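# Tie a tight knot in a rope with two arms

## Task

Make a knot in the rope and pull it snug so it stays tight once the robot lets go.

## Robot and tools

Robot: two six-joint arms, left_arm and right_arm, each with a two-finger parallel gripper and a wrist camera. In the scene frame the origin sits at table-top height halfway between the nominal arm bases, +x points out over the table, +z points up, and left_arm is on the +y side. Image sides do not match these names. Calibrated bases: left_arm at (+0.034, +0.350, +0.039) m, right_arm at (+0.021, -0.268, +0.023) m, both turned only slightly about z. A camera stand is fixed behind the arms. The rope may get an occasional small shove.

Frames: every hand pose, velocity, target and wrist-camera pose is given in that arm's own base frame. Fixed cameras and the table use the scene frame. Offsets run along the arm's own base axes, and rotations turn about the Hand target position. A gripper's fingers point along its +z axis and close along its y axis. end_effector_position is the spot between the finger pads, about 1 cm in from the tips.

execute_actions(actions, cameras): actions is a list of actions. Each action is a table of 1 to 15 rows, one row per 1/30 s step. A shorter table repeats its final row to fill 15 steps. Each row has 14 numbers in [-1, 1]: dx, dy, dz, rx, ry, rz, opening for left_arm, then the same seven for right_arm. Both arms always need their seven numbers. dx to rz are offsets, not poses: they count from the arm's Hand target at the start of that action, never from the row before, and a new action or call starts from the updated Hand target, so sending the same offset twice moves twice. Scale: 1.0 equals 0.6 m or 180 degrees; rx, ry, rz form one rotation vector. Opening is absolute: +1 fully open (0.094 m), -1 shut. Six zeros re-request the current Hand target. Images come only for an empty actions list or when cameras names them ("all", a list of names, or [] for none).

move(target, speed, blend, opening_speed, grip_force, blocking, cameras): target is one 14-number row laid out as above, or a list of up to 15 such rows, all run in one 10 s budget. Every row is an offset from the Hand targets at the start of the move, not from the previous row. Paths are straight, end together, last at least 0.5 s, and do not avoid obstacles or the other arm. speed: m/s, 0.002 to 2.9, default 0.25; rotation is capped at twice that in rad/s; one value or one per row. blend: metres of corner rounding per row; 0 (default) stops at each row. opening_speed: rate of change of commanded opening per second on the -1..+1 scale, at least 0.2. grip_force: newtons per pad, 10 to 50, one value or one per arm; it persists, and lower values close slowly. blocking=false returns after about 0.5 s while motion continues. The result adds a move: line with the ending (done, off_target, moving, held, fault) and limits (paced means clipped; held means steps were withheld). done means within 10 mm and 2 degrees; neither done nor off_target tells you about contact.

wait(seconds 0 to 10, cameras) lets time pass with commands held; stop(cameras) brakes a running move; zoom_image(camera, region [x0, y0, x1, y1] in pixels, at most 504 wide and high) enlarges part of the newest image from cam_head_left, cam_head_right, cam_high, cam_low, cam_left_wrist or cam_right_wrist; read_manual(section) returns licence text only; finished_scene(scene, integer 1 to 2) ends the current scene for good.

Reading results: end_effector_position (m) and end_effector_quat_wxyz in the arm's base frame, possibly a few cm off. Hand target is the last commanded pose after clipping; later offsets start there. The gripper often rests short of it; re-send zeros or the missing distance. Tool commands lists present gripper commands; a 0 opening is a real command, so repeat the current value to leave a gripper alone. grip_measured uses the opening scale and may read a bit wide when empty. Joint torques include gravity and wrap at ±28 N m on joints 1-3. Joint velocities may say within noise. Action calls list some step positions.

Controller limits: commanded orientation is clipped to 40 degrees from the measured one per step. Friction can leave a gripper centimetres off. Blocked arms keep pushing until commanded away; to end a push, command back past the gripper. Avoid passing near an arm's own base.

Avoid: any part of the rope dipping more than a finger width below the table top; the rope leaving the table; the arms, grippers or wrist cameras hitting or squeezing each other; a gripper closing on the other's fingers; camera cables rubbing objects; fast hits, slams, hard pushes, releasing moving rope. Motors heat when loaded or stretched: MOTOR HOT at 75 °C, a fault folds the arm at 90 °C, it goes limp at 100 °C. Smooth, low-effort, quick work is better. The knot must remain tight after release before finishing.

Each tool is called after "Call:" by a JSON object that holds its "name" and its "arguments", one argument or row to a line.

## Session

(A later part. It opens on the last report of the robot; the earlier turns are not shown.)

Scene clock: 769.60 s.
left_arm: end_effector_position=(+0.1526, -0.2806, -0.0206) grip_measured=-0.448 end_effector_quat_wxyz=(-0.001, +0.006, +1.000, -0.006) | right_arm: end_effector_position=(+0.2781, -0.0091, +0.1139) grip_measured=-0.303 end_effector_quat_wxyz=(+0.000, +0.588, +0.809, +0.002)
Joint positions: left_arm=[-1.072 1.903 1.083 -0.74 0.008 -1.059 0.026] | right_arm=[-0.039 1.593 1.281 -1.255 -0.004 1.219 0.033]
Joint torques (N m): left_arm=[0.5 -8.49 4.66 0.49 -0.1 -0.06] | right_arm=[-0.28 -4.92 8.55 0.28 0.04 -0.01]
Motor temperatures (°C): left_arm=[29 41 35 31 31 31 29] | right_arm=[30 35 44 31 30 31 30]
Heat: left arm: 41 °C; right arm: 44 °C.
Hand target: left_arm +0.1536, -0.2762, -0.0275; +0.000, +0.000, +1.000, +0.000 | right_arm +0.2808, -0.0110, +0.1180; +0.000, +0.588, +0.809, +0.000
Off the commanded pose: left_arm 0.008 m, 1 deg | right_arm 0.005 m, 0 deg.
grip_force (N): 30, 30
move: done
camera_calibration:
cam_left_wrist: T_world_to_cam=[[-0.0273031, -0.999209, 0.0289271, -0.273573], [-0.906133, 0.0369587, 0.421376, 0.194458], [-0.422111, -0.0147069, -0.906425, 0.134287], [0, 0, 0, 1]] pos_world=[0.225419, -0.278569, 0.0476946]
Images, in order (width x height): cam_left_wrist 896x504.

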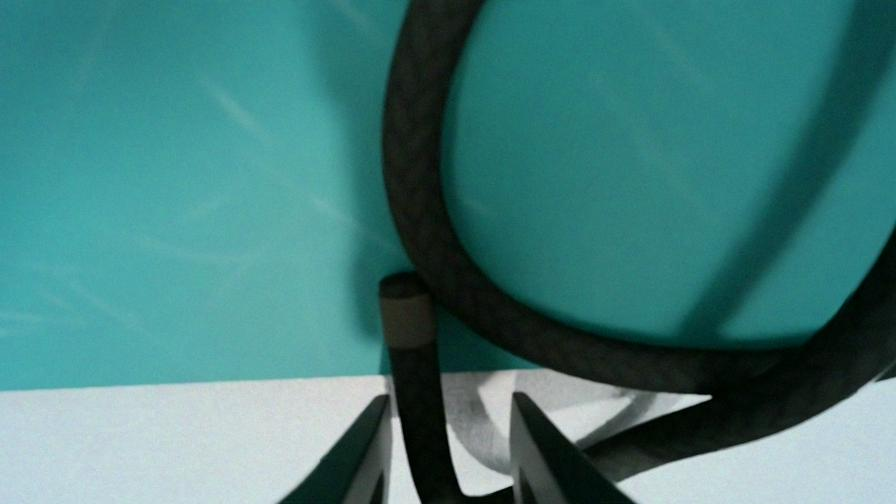

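Call:
{"name": "move", "arguments": {
  "target": [
    [0,0,0.08,0,0,0,-0.45,0,0,0,0,0,0,-0.3],
    [0.087,0.0,0.06,0,0,0,-0.45,0,0,0,0,0,0,-0.3],
    [0.087,0.0,-0.004,0,0,0,-0.45,0,0,0,0,0,0,-0.3]
  ],
  "speed": 0.12,
  "blend": [0.01,0.01,0],
  "cameras": ["cam_left_wrist"]
}}

Scene clock: 795.03 s.
left_arm: end_effector_position=(+0.2052, -0.2783, -0.0204) grip_measured=-0.448 end_effector_quat_wxyz=(-0.002, -0.001, +1.000, -0.004) | right_arm: end_effector_position=(+0.2781, -0.0091, +0.1139) grip_measured=-0.303 end_effector_quat_wxyz=(+0.000, +0.588, +0.809, +0.002)
Joint positions: left_arm=[-0.934 1.994 1.216 -0.79 0.008 -0.936 0.026] | right_arm=[-0.039 1.593 1.281 -1.255 -0.004 1.219 0.033]
Joint torques (N m): left_arm=[0.13 -9.13 4.59 0.63 -0.1 0.05] | right_arm=[-0.27 -4.93 8.55 0.28 0.04 -0.01]
Heat: left arm: 41 °C; right arm: 45 °C.
Hand target: left_arm +0.2058, -0.2764, -0.0298; +0.000, +0.001, +1.000, +0.000 | right_arm +0.2808, -0.0110, +0.1180; +0.000, +0.588, +0.809, +0.000
Off the commanded pose: left_arm 0.010 m, 1 deg | right_arm 0.005 m, 0 deg.
grip_force (N): 30, 30
move: done
camera_calibration:
cam_left_wrist: T_world_to_cam=[[-0.0128231, -0.999648, 0.0232405, -0.273025], [-0.905408, 0.0214716, 0.423999, 0.237578], [-0.424349, -0.0156051, -0.905364, 0.156943], [0, 0, 0, 1]] pos_world=[0.278202, -0.275581, 0.0477036]
Images, in order (width x height): cam_left_wrist 896x504.

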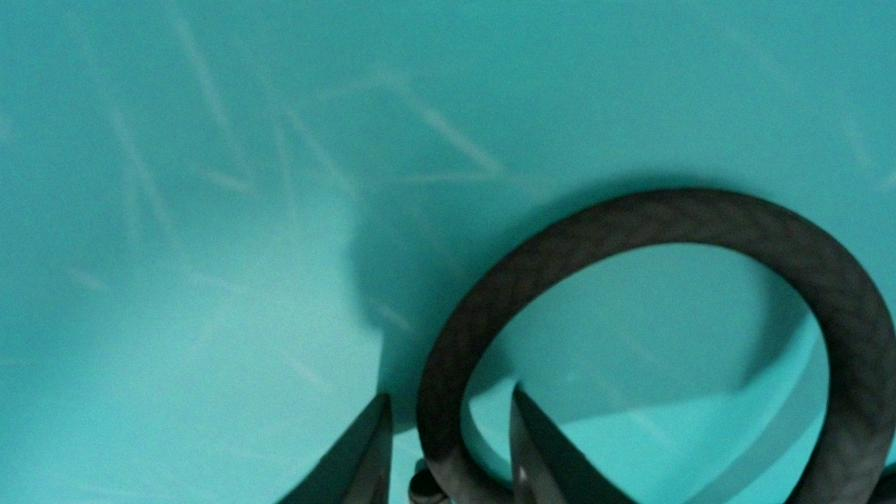

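Call:
{"name": "move", "arguments": {
  "target": [
    [0,0,0.0,0,0,0,-1,0,0,0,0,0,0,-0.3],
    [0,0.0,0.09,0,0,0,-1,0,0,0,0,0,0,-0.3],
    [-0.02,0.049,0.09,0,0,0,-1,0,0,0,0,0,0,-0.3]
  ],
  "speed": 0.08,
  "opening_speed": 2,
  "blend": [0,0.01,0],
  "cameras": ["cam_left_wrist","cam_low","cam_head_right"]
}}

Scene clock: 808.73 s.
left_arm: end_effector_position=(+0.1949, -0.2531, +0.0208) grip_measured=-0.850 end_effector_quat_wxyz=(-0.004, +0.001, +1.000, -0.002) | right_arm: end_effector_position=(+0.2781, -0.0091, +0.1139) grip_measured=-0.303 end_effector_quat_wxyz=(+0.000, +0.588, +0.809, +0.002)
Joint positions: left_arm=[-0.913 1.837 1.181 -0.917 0.008 -0.912 0.007] | right_arm=[-0.039 1.593 1.281 -1.255 -0.004 1.219 0.033]
Joint torques (N m): left_arm=[0.44 -11.6 4.74 0.27 -0.1 0.06] | right_arm=[-0.28 -4.92 8.58 0.29 0.04 -0.01]
Heat: left arm: 42 °C; right arm: 45 °C.
Hand target: left_arm +0.1938, -0.2469, +0.0241; +0.000, +0.000, +1.000, +0.000 | right_arm +0.2808, -0.0110, +0.1180; +0.000, +0.588, +0.809, +0.000
Off the commanded pose: left_arm 0.007 m, 0 deg | right_arm 0.005 m, 0 deg.
grip_force (N): 30, 30
move: done
camera_calibration:
cam_left_wrist: T_world_to_cam=[[-0.0157369, -0.999693, 0.0191489, -0.248289], [-0.904012, 0.0224083, 0.42692, 0.210217], [-0.427218, -0.0105924, -0.904087, 0.19213], [0, 0, 0, 1]] pos_world=[0.268213, -0.250889, 0.0887101]
Images, in order (width x height): cam_head_right 896x504, cam_low 896x504, cam_left_wrist 896x504.

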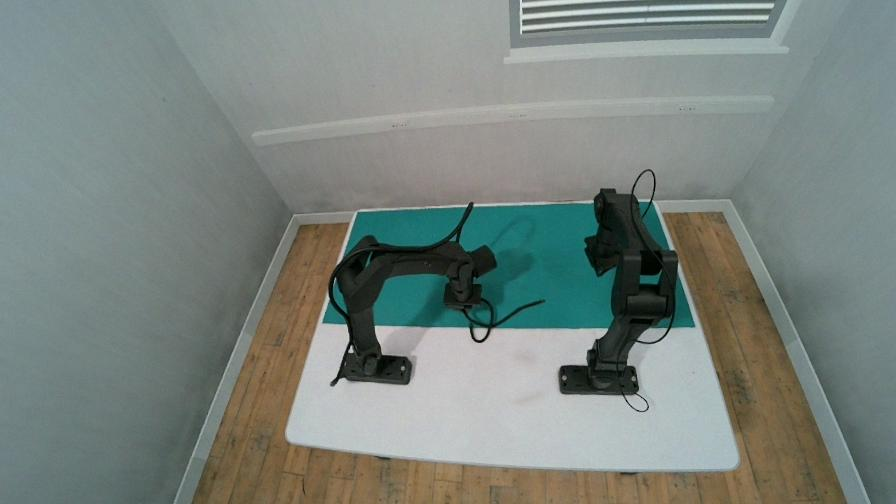

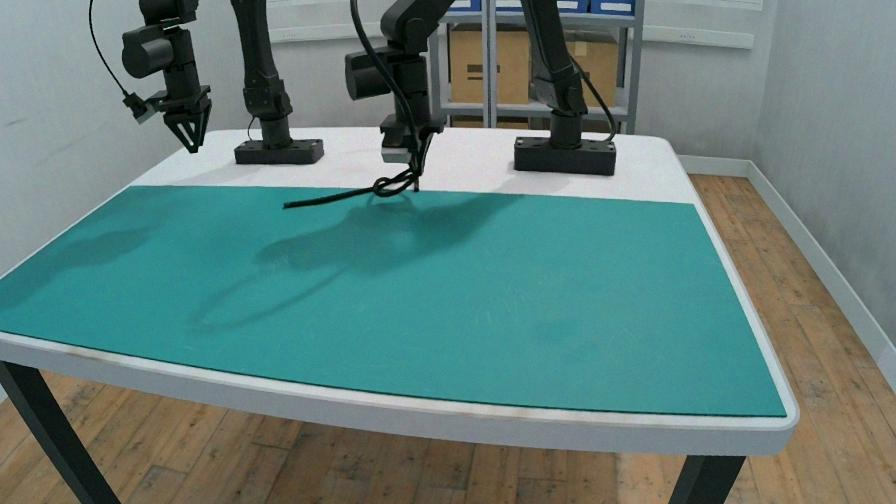

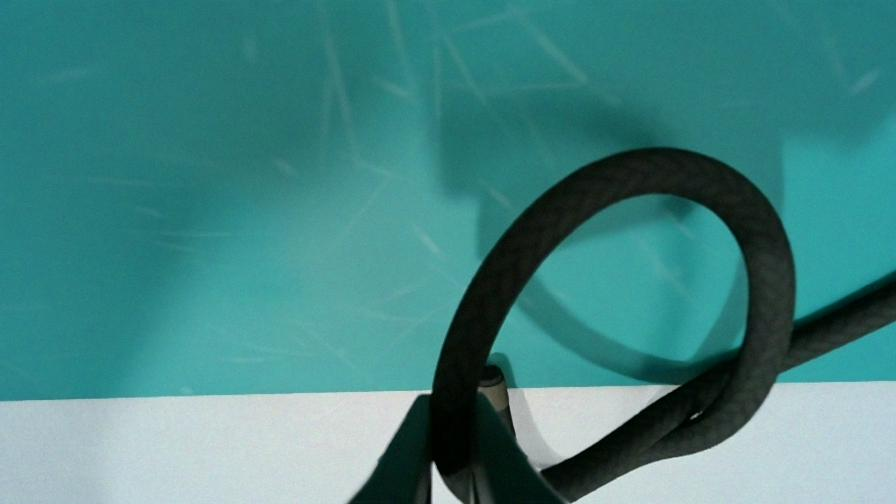

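Call:
{"name": "move", "arguments": {
  "target": [
    [-0.035,0.015,0.0,0,0,0,-1,0,0,0,0,0,0,-0.3],
    [-0.035,0.015,-0.08,0,0,0,-1,0,0,0,0,0,0,-0.3]
  ],
  "speed": 0.08,
  "blend": [0.01,0],
  "cameras": ["cam_left_wrist","cam_low","cam_head_right"]
}}

Call:
{"name": "zoom_image", "arguments": {
  "camera": "cam_head_right",
  "region": [430, 270, 570, 360]
}}

Call:
{"name": "zoom_image", "arguments": {
  "camera": "cam_low",
  "region": [270, 140, 450, 240]
}}

Scene clock: 821.50 s.
left_arm: end_effector_position=(+0.1746, -0.2409, -0.0168) grip_measured=-0.850 end_effector_quat_wxyz=(+0.000, +0.002, +1.000, -0.007) | right_arm: end_effector_position=(+0.2781, -0.0091, +0.1139) grip_measured=-0.303 end_effector_quat_wxyz=(+0.000, +0.588, +0.809, +0.002)
Joint positions: left_arm=[-0.942 1.822 0.991 -0.729 0.008 -0.938 0.007] | right_arm=[-0.039 1.593 1.281 -1.255 -0.004 1.219 0.033]
Joint torques (N m): left_arm=[-0.24 -7.58 4.51 0.52 -0.1 -0.06] | right_arm=[-0.27 -4.94 8.57 0.28 0.04 -0.01]
Heat: left arm: 43 °C; right arm: 45 °C.
Hand target: left_arm +0.1728, -0.2379, -0.0238; +0.000, +0.000, +1.000, +0.000 | right_arm +0.2808, -0.0110, +0.1180; +0.000, +0.588, +0.809, +0.000
Off the commanded pose: left_arm 0.008 m, 1 deg | right_arm 0.005 m, 0 deg.
grip_force (N): 30, 30
move: done
camera_calibration:
cam_left_wrist: T_world_to_cam=[[-0.0186049, -0.999396, 0.0293402, -0.235039], [-0.907156, 0.0292116, 0.41978, 0.209693], [-0.420384, -0.0188061, -0.907152, 0.146417], [0, 0, 0, 1]] pos_world=[0.247403, -0.238269, 0.0516937]
Images, in order (width x height): cam_head_right 896x504, cam_low 896x504, cam_left_wrist 896x504.

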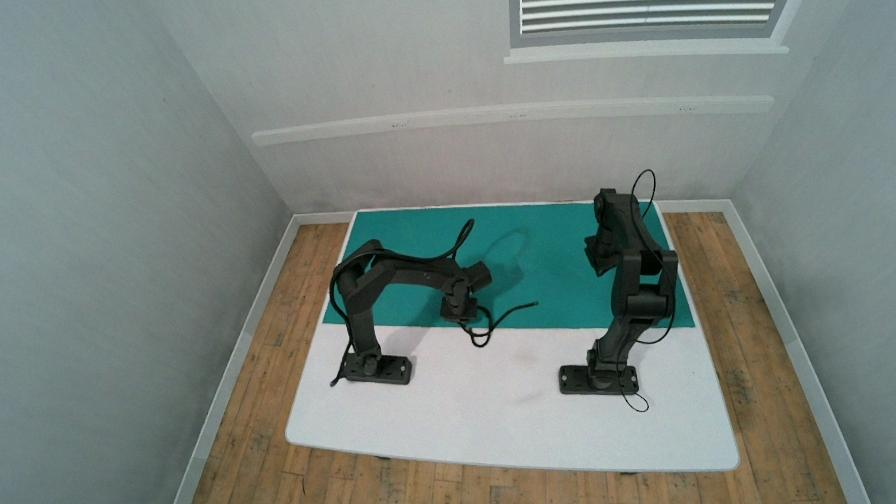

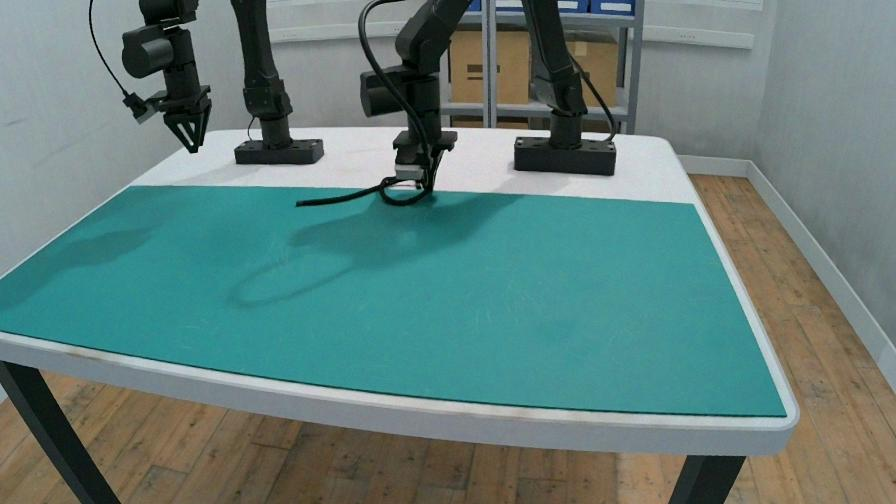

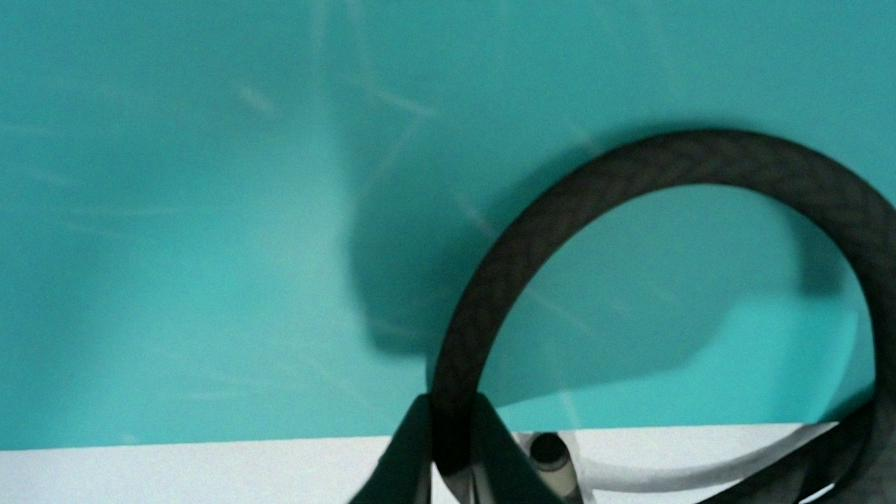

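Scaled by 3.600.

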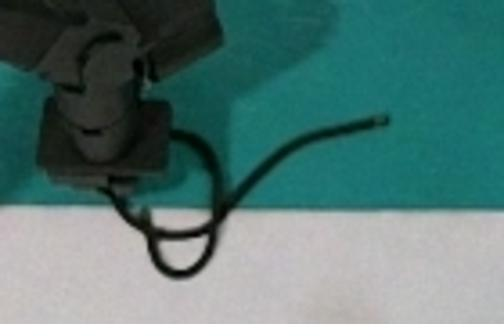

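Scaled by 2.800.

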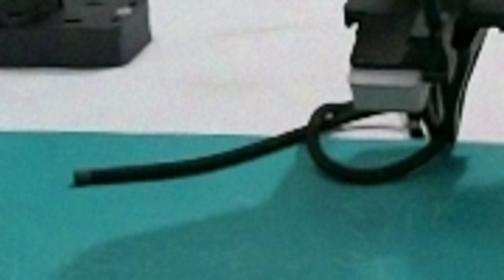

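Call:
{"name": "move", "arguments": {
  "target": [
    [0,0.0,-0.015,0,0,0,-1,0,0,0,0,0,0,-0.3],
    [0,0,-0.015,0,0,0,-0.4,0,0,0,0,0,0,-0.3],
    [0,0,0.1,0,0,0,-0.4,0,0,0,0,0,0,-0.3]
  ],
  "speed": 0.08,
  "opening_speed": 1,
  "cameras": ["cam_left_wrist","cam_low","cam_head_right"]
}}

Call:
{"name": "zoom_image", "arguments": {
  "camera": "cam_head_right",
  "region": [430, 270, 570, 360]
}}

Scene clock: 833.57 s.
left_arm: end_effector_position=(+0.1664, -0.2338, +0.0245) grip_measured=-0.402 end_effector_quat_wxyz=(-0.016, +0.003, +1.000, +0.007) | right_arm: end_effector_position=(+0.2781, -0.0091, +0.1139) grip_measured=-0.303 end_effector_quat_wxyz=(+0.000, +0.588, +0.809, +0.002)
Joint positions: left_arm=[-0.945 1.741 1.076 -0.936 0.017 -0.94 0.028] | right_arm=[-0.039 1.593 1.281 -1.255 -0.004 1.219 0.033]
Joint torques (N m): left_arm=[-0.02 -10.02 8.27 0.08 -0.19 -0.05] | right_arm=[-0.27 -4.93 8.55 0.28 0.04 -0.01]
Heat: left arm: 42 °C; right arm: 45 °C.
Hand target: left_arm +0.1728, -0.2378, +0.0361; +0.000, +0.000, +1.000, +0.000 | right_arm +0.2808, -0.0110, +0.1180; +0.000, +0.588, +0.809, +0.000
Off the commanded pose: left_arm 0.014 m, 2 deg | right_arm 0.005 m, 0 deg.
grip_force (N): 30, 30
move: off_target (left_arm); target 2's new opening was sent with left_arm's hand 0.012 m and 1 deg from that target
camera_calibration:
cam_left_wrist: T_world_to_cam=[[-0.0195168, -0.999806, 0.00256491, -0.2285], [-0.893615, 0.0185943, 0.44845, 0.179239], [-0.448411, 0.00646026, -0.893804, 0.190792], [0, 0, 0, 1]] pos_world=[0.241264, -0.233021, 0.090737]
Images, in order (width x height): cam_head_right 896x504, cam_low 896x504, cam_left_wrist 896x504.

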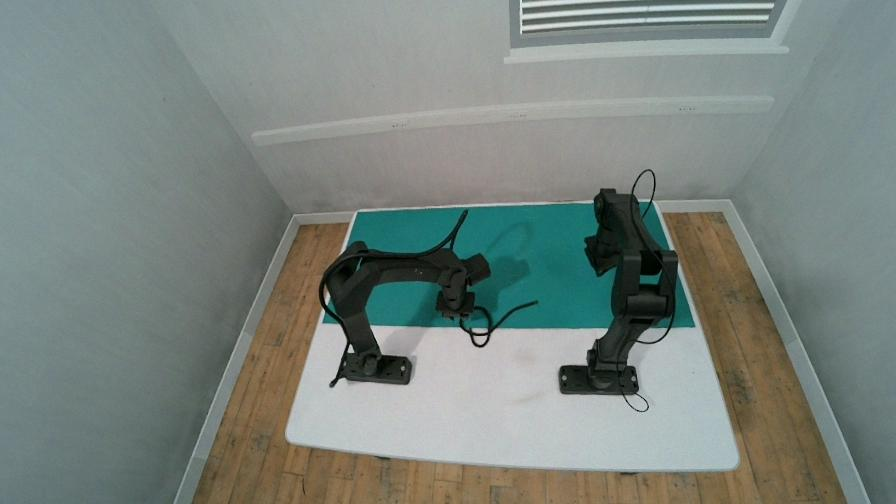

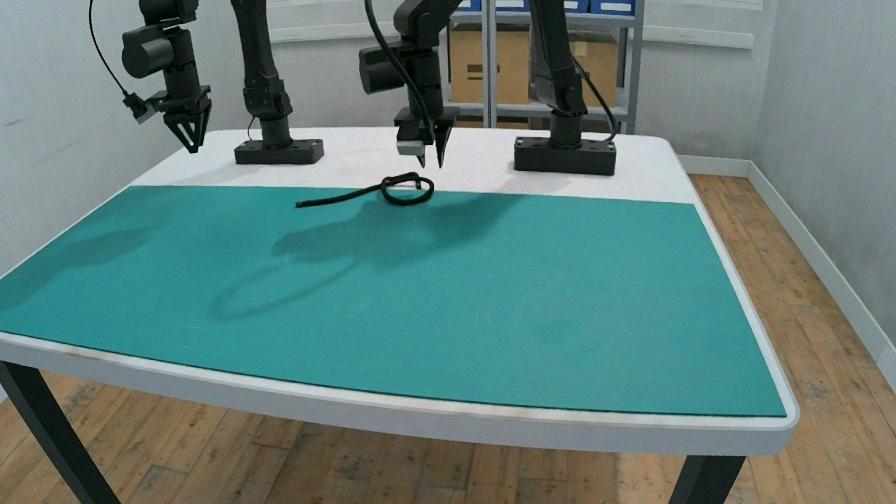

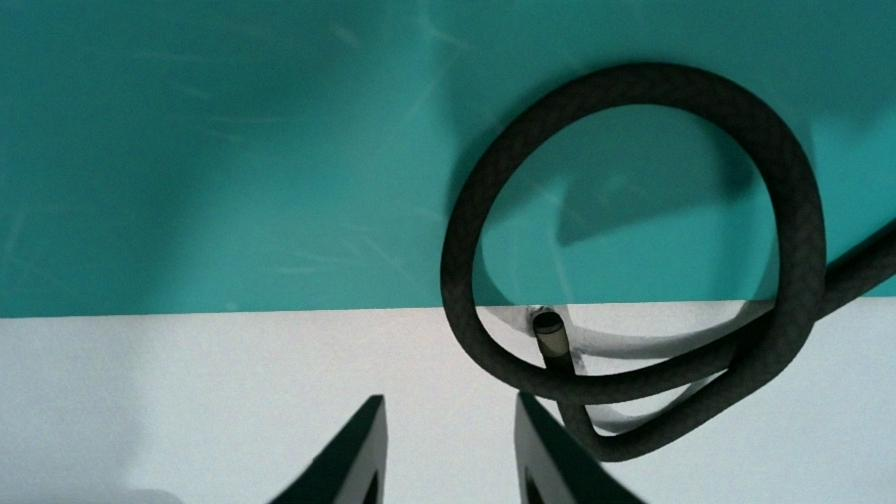

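Scaled by 3.600.

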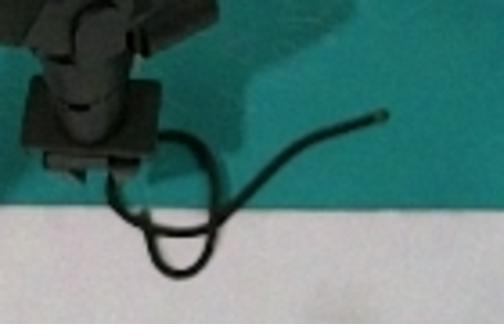

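Call:
{"name": "move", "arguments": {
  "target": [
    [-0.023,-0.05,0.0,0,0,0,-0.4,0,0,0,0,0,0,-0.3],
    [-0.023,-0.05,-0.055,0,0,0,-0.4,0,0,0,0,0,0,-0.3]
  ],
  "speed": 0.08,
  "cameras": ["cam_left_wrist"]
}}

Scene clock: 851.53 s.
left_arm: end_effector_position=(+0.1589, -0.2722, +0.0113) grip_measured=-0.402 end_effector_quat_wxyz=(-0.003, +0.003, +1.000, -0.010) | right_arm: end_effector_position=(+0.2781, -0.0091, +0.1139) grip_measured=-0.303 end_effector_quat_wxyz=(+0.000, +0.588, +0.809, +0.002)
Joint positions: left_arm=[-1.036 1.823 1.121 -0.854 0.016 -1.03 0.028] | right_arm=[-0.039 1.593 1.281 -1.255 -0.004 1.219 0.033]
Joint torques (N m): left_arm=[-0.08 -7.92 4.82 0.51 -0.18 -0.06] | right_arm=[-0.27 -4.93 8.55 0.28 0.04 -0.01]
Heat: left arm: 42 °C; right arm: 45 °C.
Hand target: left_arm +0.1589, -0.2678, +0.0031; +0.000, +0.000, +1.000, +0.000 | right_arm +0.2808, -0.0110, +0.1180; +0.000, +0.588, +0.809, +0.000
Off the commanded pose: left_arm 0.009 m, 1 deg | right_arm 0.005 m, 0 deg.
grip_force (N): 30, 30
move: done
camera_calibration:
cam_left_wrist: T_world_to_cam=[[-0.0207962, -0.999106, 0.0367936, -0.2671], [-0.90447, 0.0344829, 0.425142, 0.185564], [-0.426031, -0.0244373, -0.904379, 0.163921], [0, 0, 0, 1]] pos_world=[0.232118, -0.269255, 0.079183]
Images, in order (width x height): cam_left_wrist 896x504.

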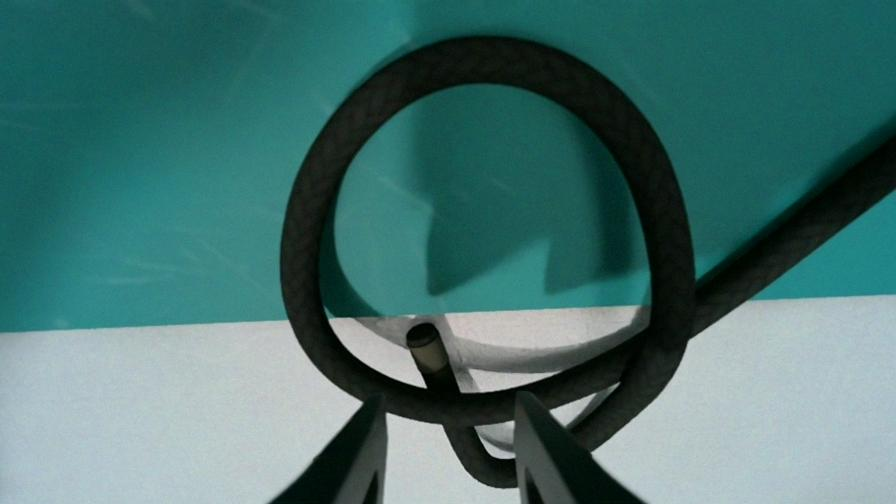

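Call:
{"name": "move", "arguments": {
  "target": [
    [-0.014,0.01,-0.057,0,0,0,-0.4,0,0,0,0,0,0,-0.3]
  ],
  "speed": 0.06,
  "cameras": ["cam_left_wrist"]
}}

Scene clock: 862.27 s.
left_arm: end_effector_position=(+0.1533, -0.2667, -0.0224) grip_measured=-0.402 end_effector_quat_wxyz=(+0.000, +0.001, +1.000, -0.011) | right_arm: end_effector_position=(+0.2781, -0.0091, +0.1139) grip_measured=-0.303 end_effector_quat_wxyz=(+0.000, +0.588, +0.809, +0.002)
Joint positions: left_arm=[-1.046 1.862 1.017 -0.707 0.01 -1.044 0.028] | right_arm=[-0.039 1.593 1.281 -1.255 -0.004 1.219 0.033]
Joint torques (N m): left_arm=[-0.4 -7.68 4.33 0.48 -0.12 -0.06] | right_arm=[-0.28 -4.93 8.57 0.29 0.03 -0.01]
Heat: left arm: 41 °C; right arm: 45 °C.
Hand target: left_arm +0.1506, -0.2619, -0.0310; +0.000, +0.000, +1.000, +0.000 | right_arm +0.2808, -0.0110, +0.1180; +0.000, +0.588, +0.809, +0.000
Off the commanded pose: left_arm 0.010 m, 1 deg | right_arm 0.005 m, 0 deg.
grip_force (N): 30, 30
move: done
camera_calibration:
cam_left_wrist: T_world_to_cam=[[-0.0167135, -0.999175, 0.0370229, -0.261066], [-0.907377, 0.0307106, 0.419195, 0.193837], [-0.419986, -0.0265874, -0.907141, 0.129717], [0, 0, 0, 1]] pos_world=[0.225999, -0.263354, 0.0460818]
Images, in order (width x height): cam_left_wrist 896x504.

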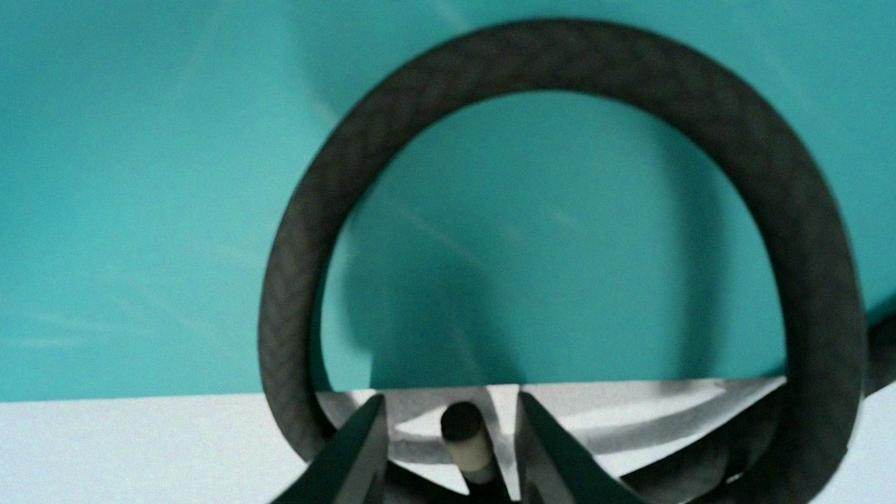

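Call:
{"name": "move", "arguments": {
  "target": [
    [0,0,0,0,0,0,-1,0,0,0,0,0,0,-0.3],
    [0.02,0,0.06,0,0,0,-1,0,0,0,0,0,0,-0.3]
  ],
  "speed": 0.06,
  "opening_speed": 1,
  "cameras": ["cam_left_wrist","cam_low"]
}}

Scene clock: 869.93 s.
left_arm: end_effector_position=(+0.1556, -0.2571, -0.0067) grip_measured=-0.882 end_effector_quat_wxyz=(-0.012, +0.001, +1.000, +0.010) | right_arm: end_effector_position=(+0.2781, -0.0091, +0.1139) grip_measured=-0.303 end_effector_quat_wxyz=(+0.000, +0.588, +0.809, +0.002)
Joint positions: left_arm=[-1.024 1.844 1.067 -0.822 0.01 -1.021 0.006] | right_arm=[-0.039 1.593 1.281 -1.255 -0.004 1.219 0.033]
Joint torques (N m): left_arm=[0.53 -10.91 7.84 0.1 -0.11 0.04] | right_arm=[-0.28 -4.93 8.57 0.29 0.04 -0.01]
Heat: left arm: 41 °C; right arm: 45 °C.
Hand target: left_arm +0.1626, -0.2619, +0.0050; +0.000, +0.000, +1.000, +0.000 | right_arm +0.2808, -0.0110, +0.1180; +0.000, +0.588, +0.809, +0.000
Off the commanded pose: left_arm 0.014 m, 2 deg | right_arm 0.005 m, 0 deg.
grip_force (N): 30, 30
move: off_target (left_arm)
camera_calibration:
cam_left_wrist: T_world_to_cam=[[-0.0171086, -0.999849, -0.00294692, -0.252382], [-0.896986, 0.0140462, 0.441836, 0.183332], [-0.441728, 0.0102026, -0.897091, 0.158056], [0, 0, 0, 1]] pos_world=[0.229946, -0.256532, 0.0600446]
Images, in order (width x height): cam_low 896x504, cam_left_wrist 896x504.

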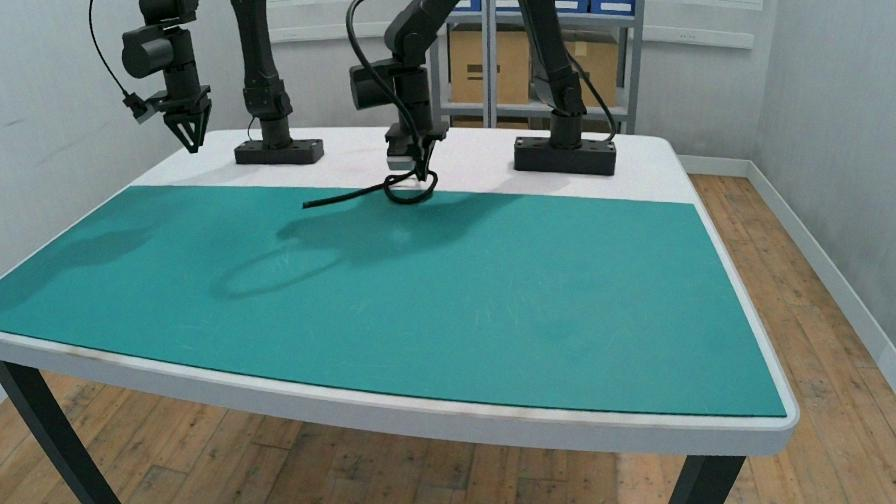

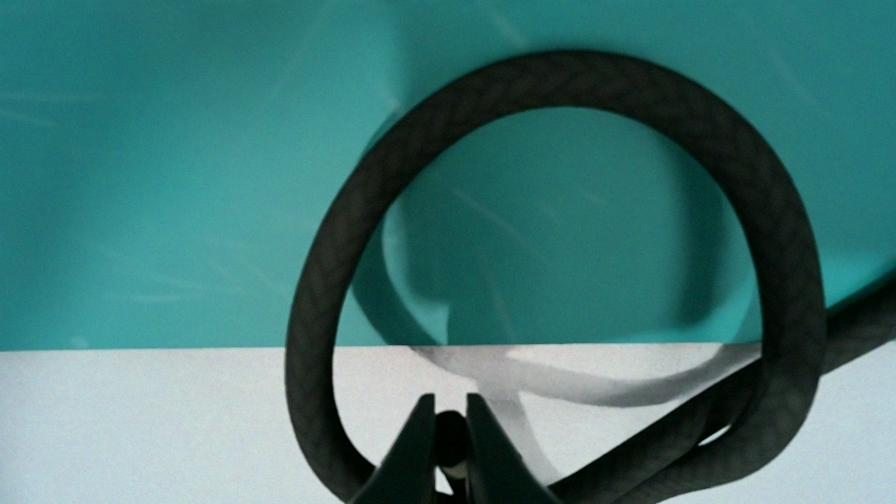

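Call:
{"name": "move", "arguments": {
  "target": [
    [0.04,0.03,0.09,0,0,0,-1,0,0,0,0,0,0,-0.3],
    [0.06,0.1,0.07,0,0,0,-1,0,0,0,0,0,0,-0.3]
  ],
  "speed": 0.06,
  "blend": [0.01,0],
  "cameras": ["cam_left_wrist","cam_low","cam_head_right"]
}}

Call:
{"name": "zoom_image", "arguments": {
  "camera": "cam_head_right",
  "region": [430, 270, 570, 360]
}}

Call:
{"name": "zoom_image", "arguments": {
  "camera": "cam_low",
  "region": [270, 140, 450, 240]
}}

Scene clock: 883.37 s.
left_arm: end_effector_position=(+0.1972, -0.2042, +0.0452) grip_measured=-0.882 end_effector_quat_wxyz=(-0.011, +0.000, +1.000, +0.005) | right_arm: end_effector_position=(+0.2781, -0.0091, +0.1139) grip_measured=-0.303 end_effector_quat_wxyz=(+0.000, +0.588, +0.809, +0.002)
Joint positions: left_arm=[-0.8 1.693 1.109 -1.01 0.01 -0.801 0.006] | right_arm=[-0.039 1.593 1.281 -1.255 -0.004 1.219 0.033]
Joint torques (N m): left_arm=[0.34 -10.15 4.82 0.45 -0.12 0.05] | right_arm=[-0.27 -4.93 8.57 0.28 0.04 -0.01]
Heat: left arm: 42 °C; right arm: 45 °C.
Hand target: left_arm +0.1986, -0.2019, +0.0470; +0.000, +0.000, +1.000, +0.000 | right_arm +0.2808, -0.0110, +0.1180; +0.000, +0.588, +0.809, +0.000
Off the commanded pose: left_arm 0.003 m, 1 deg | right_arm 0.005 m, 0 deg.
grip_force (N): 30, 30
move: done
camera_calibration:
cam_left_wrist: T_world_to_cam=[[-0.0139949, -0.999877, 0.00706915, -0.199681], [-0.897519, 0.0156779, 0.440698, 0.197429], [-0.440754, -0.000177197, -0.897628, 0.220163], [0, 0, 0, 1]] pos_world=[0.271439, -0.202712, 0.11203]
Images, in order (width x height): cam_head_right 896x504, cam_low 896x504, cam_left_wrist 896x504.

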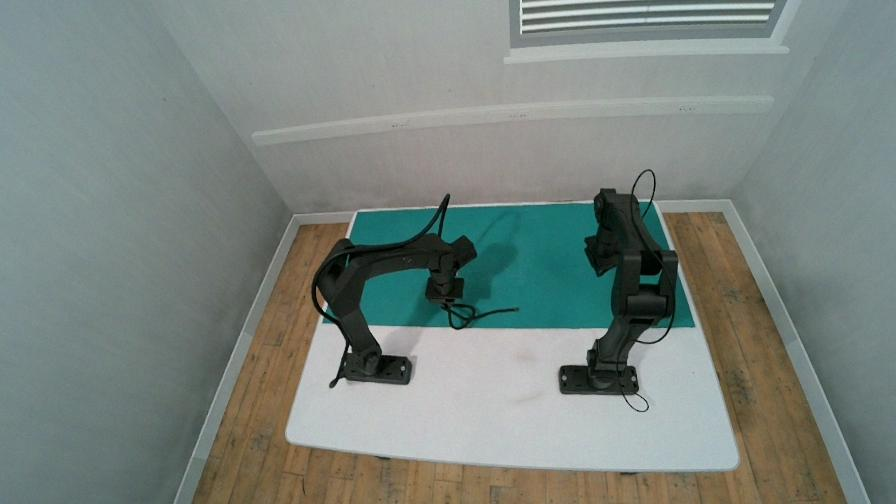

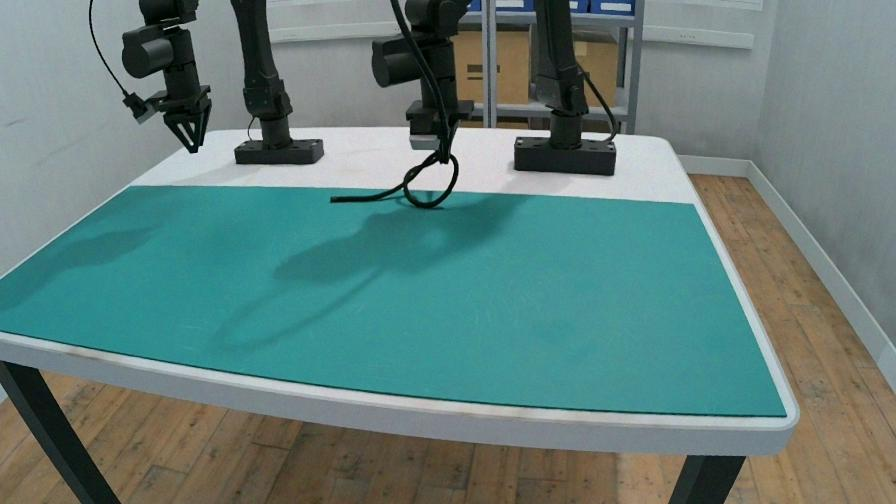

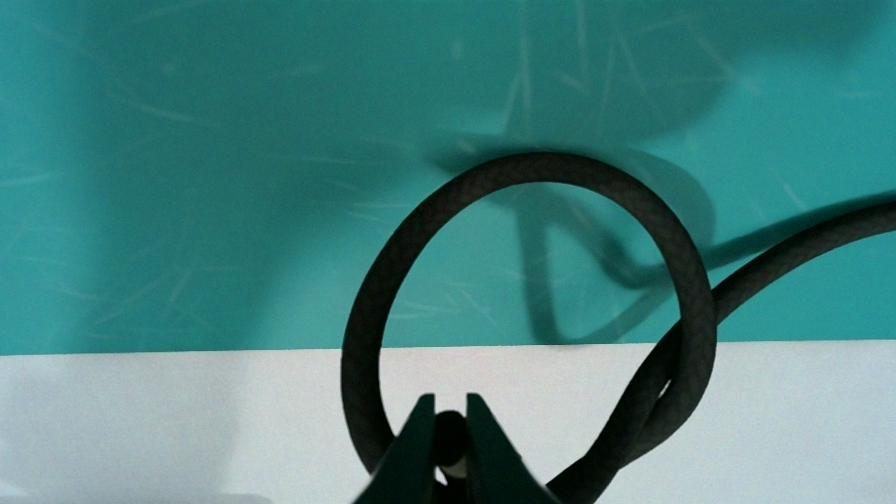

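Scaled by 3.600.

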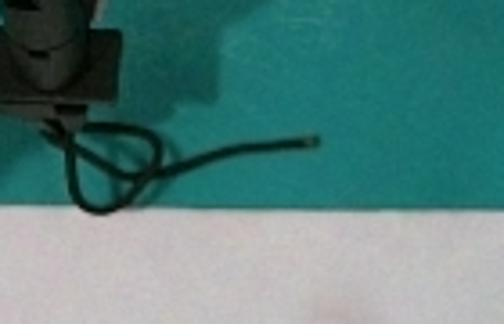

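Scaled by 2.800.

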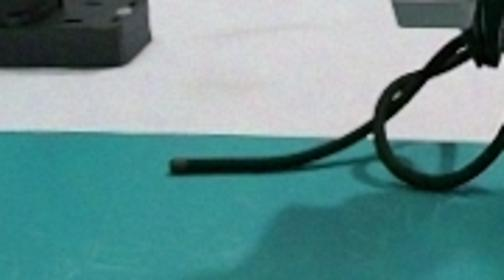

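Call:
{"name": "move", "arguments": {
  "target": [
    [0,0,0,0,0,0,-1,-0.06,0.30,-0.02,0,0,-0.08,-0.3]
  ],
  "speed": 0.15,
  "cameras": ["cam_right_wrist","cam_high"]
}}

Scene clock: 904.93 s.
left_arm: end_effector_position=(+0.1972, -0.2043, +0.0452) grip_measured=-0.882 end_effector_quat_wxyz=(-0.011, +0.000, +1.000, +0.005) | right_arm: end_effector_position=(+0.2385, +0.1643, +0.1041) grip_measured=-0.303 end_effector_quat_wxyz=(-0.008, +0.677, +0.736, -0.003)
Joint positions: left_arm=[-0.8 1.693 1.109 -1.009 0.01 -0.8 0.006] | right_arm=[0.59 1.652 1.304 -1.232 -0.015 2.077 0.033]
Joint torques (N m): left_arm=[0.32 -10.15 4.83 0.44 -0.12 0.05] | right_arm=[0.25 -4.82 8.59 0.47 0.03 0.13]
Heat: left arm: 42 °C; right arm: 45 °C.
Hand target: left_arm +0.1986, -0.2019, +0.0470; +0.000, +0.000, +1.000, +0.000 | right_arm +0.2448, +0.1690, +0.1060; +0.000, +0.684, +0.729, +0.000
Off the commanded pose: left_arm 0.003 m, 1 deg | right_arm 0.008 m, 2 deg.
joint sent to its limit (right arm) — joint 6 (wrist roll), upper limit. The joint targets still meet the commanded pose.
grip_force (N): 30, 30
move: done
camera_calibration:
cam_right_wrist: T_world_to_cam=[[-0.995987, -0.0877733, 0.0174954, 0.251227], [-0.0743638, 0.920356, 0.383946, -0.132215], [-0.0498023, 0.381104, -0.92319, 0.130685], [0, 0, 0, 1]] pos_world=[0.246895, 0.0939311, 0.167015]
Images, in order (width x height): cam_high 896x504, cam_right_wrist 896x504.

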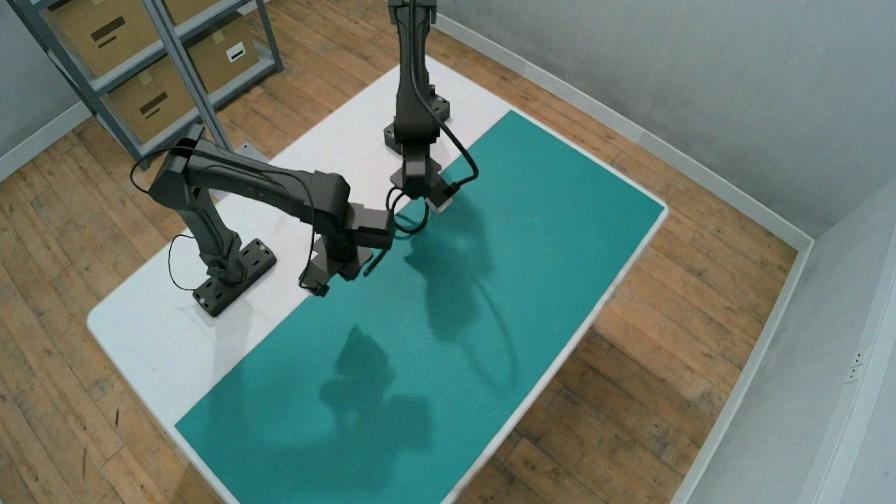

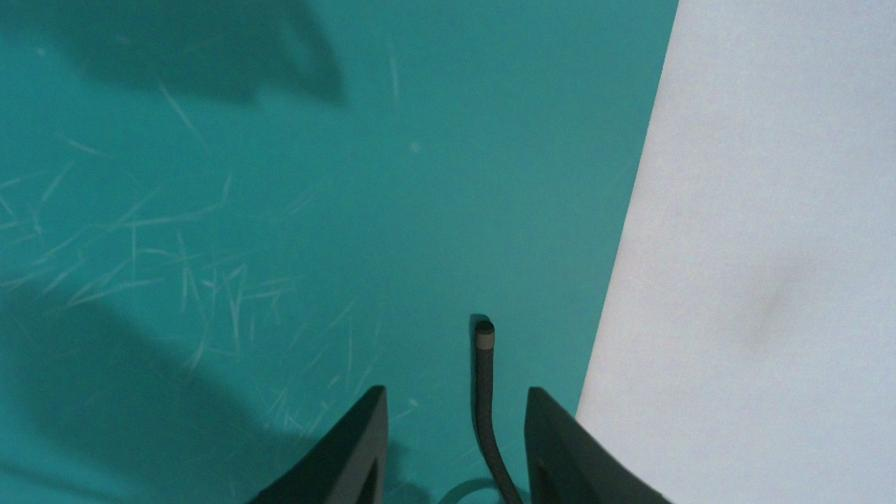

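Call:
{"name": "move", "arguments": {
  "target": [
    [0.03,0.1,0.15,0,0,0,-1,0,0,0,0,0,0,-0.3]
  ],
  "speed": 0.08,
  "cameras": ["cam_right_wrist","cam_low","cam_left_wrist"]
}}

Call:
{"name": "zoom_image", "arguments": {
  "camera": "cam_low",
  "region": [350, 60, 530, 240]
}}

Scene clock: 921.87 s.
left_arm: end_effector_position=(+0.2122, -0.1424, +0.1248) grip_measured=-0.882 end_effector_quat_wxyz=(-0.016, +0.000, +1.000, +0.005) | right_arm: end_effector_position=(+0.2385, +0.1643, +0.1041) grip_measured=-0.303 end_effector_quat_wxyz=(-0.008, +0.677, +0.736, -0.003)
Joint positions: left_arm=[-0.588 1.539 1.27 -1.333 0.01 -0.588 0.006] | right_arm=[0.59 1.652 1.304 -1.232 -0.015 2.077 0.033]
Joint torques (N m): left_arm=[0.4 -8.31 9.05 0.09 -0.11 0.07] | right_arm=[0.24 -4.83 8.58 0.47 0.04 0.11]
Heat: left arm: 42 °C; right arm: 45 °C.
Hand target: left_arm +0.2166, -0.1419, +0.1369; +0.000, +0.000, +1.000, +0.000 | right_arm +0.2448, +0.1690, +0.1060; +0.000, +0.684, +0.729, +0.000
Off the commanded pose: left_arm 0.013 m, 2 deg | right_arm 0.008 m, 2 deg.
joint sent to its limit (right arm) — joint 6 (wrist roll), upper limit. The joint targets still meet the commanded pose.
grip_force (N): 30, 30
move: off_target (left_arm)
camera_calibration:
cam_left_wrist: T_world_to_cam=[[-0.0146441, -0.999868, 0.00709884, -0.138146], [-0.893467, 0.0162724, 0.448833, 0.173076], [-0.448889, 0.000230196, -0.893587, 0.299503], [0, 0, 0, 1]] pos_world=[0.287058, -0.141013, 0.19093]
cam_right_wrist: T_world_to_cam=[[-0.996058, -0.0869762, 0.0174283, 0.251083], [-0.0736547, 0.920428, 0.383912, -0.132399], [-0.0494327, 0.381114, -0.923205, 0.13059], [0, 0, 0, 1]] pos_world=[0.246797, 0.0939317, 0.167015]
Images, in order (width x height): cam_low 896x504, cam_left_wrist 896x504, cam_right_wrist 896x504.

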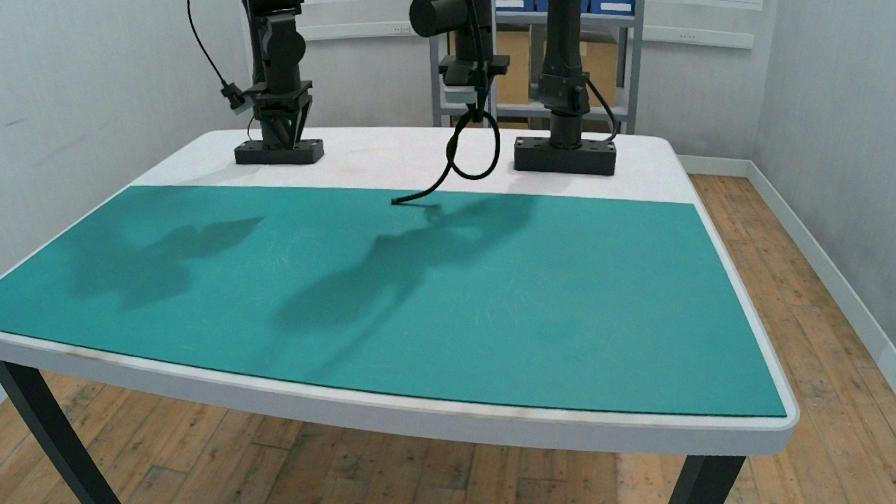

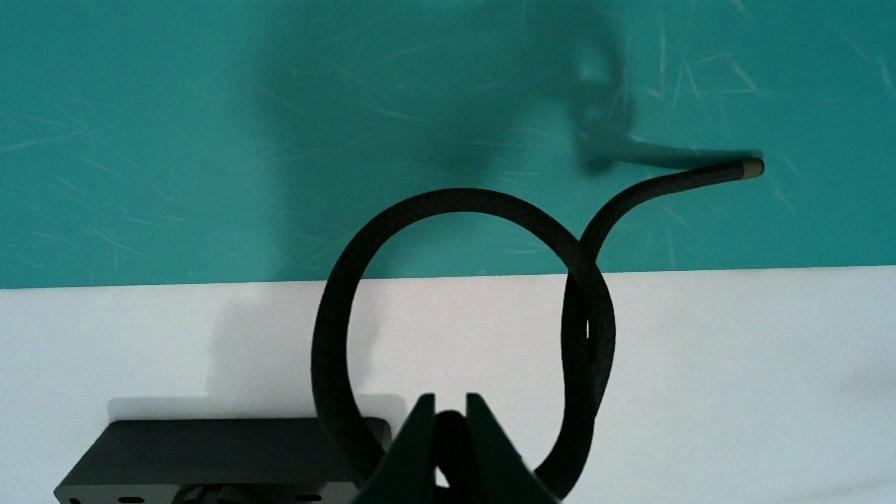

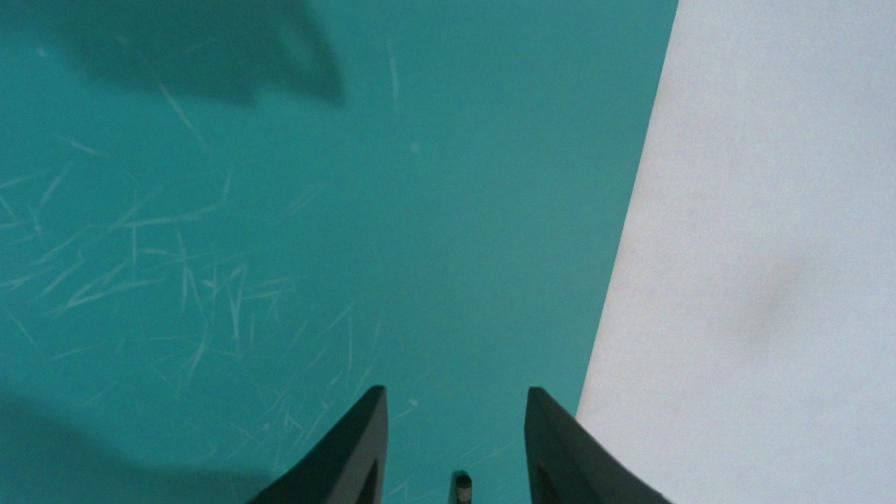

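Scaled by 2.800.

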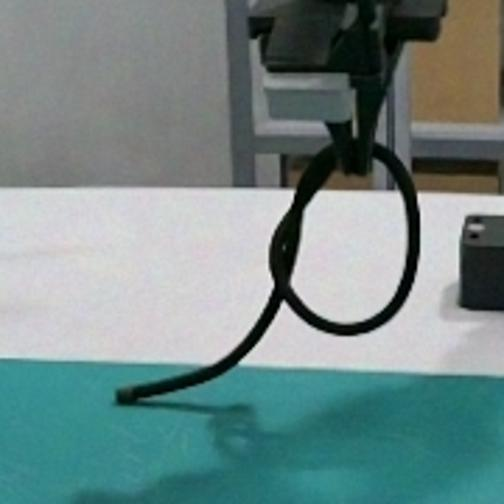

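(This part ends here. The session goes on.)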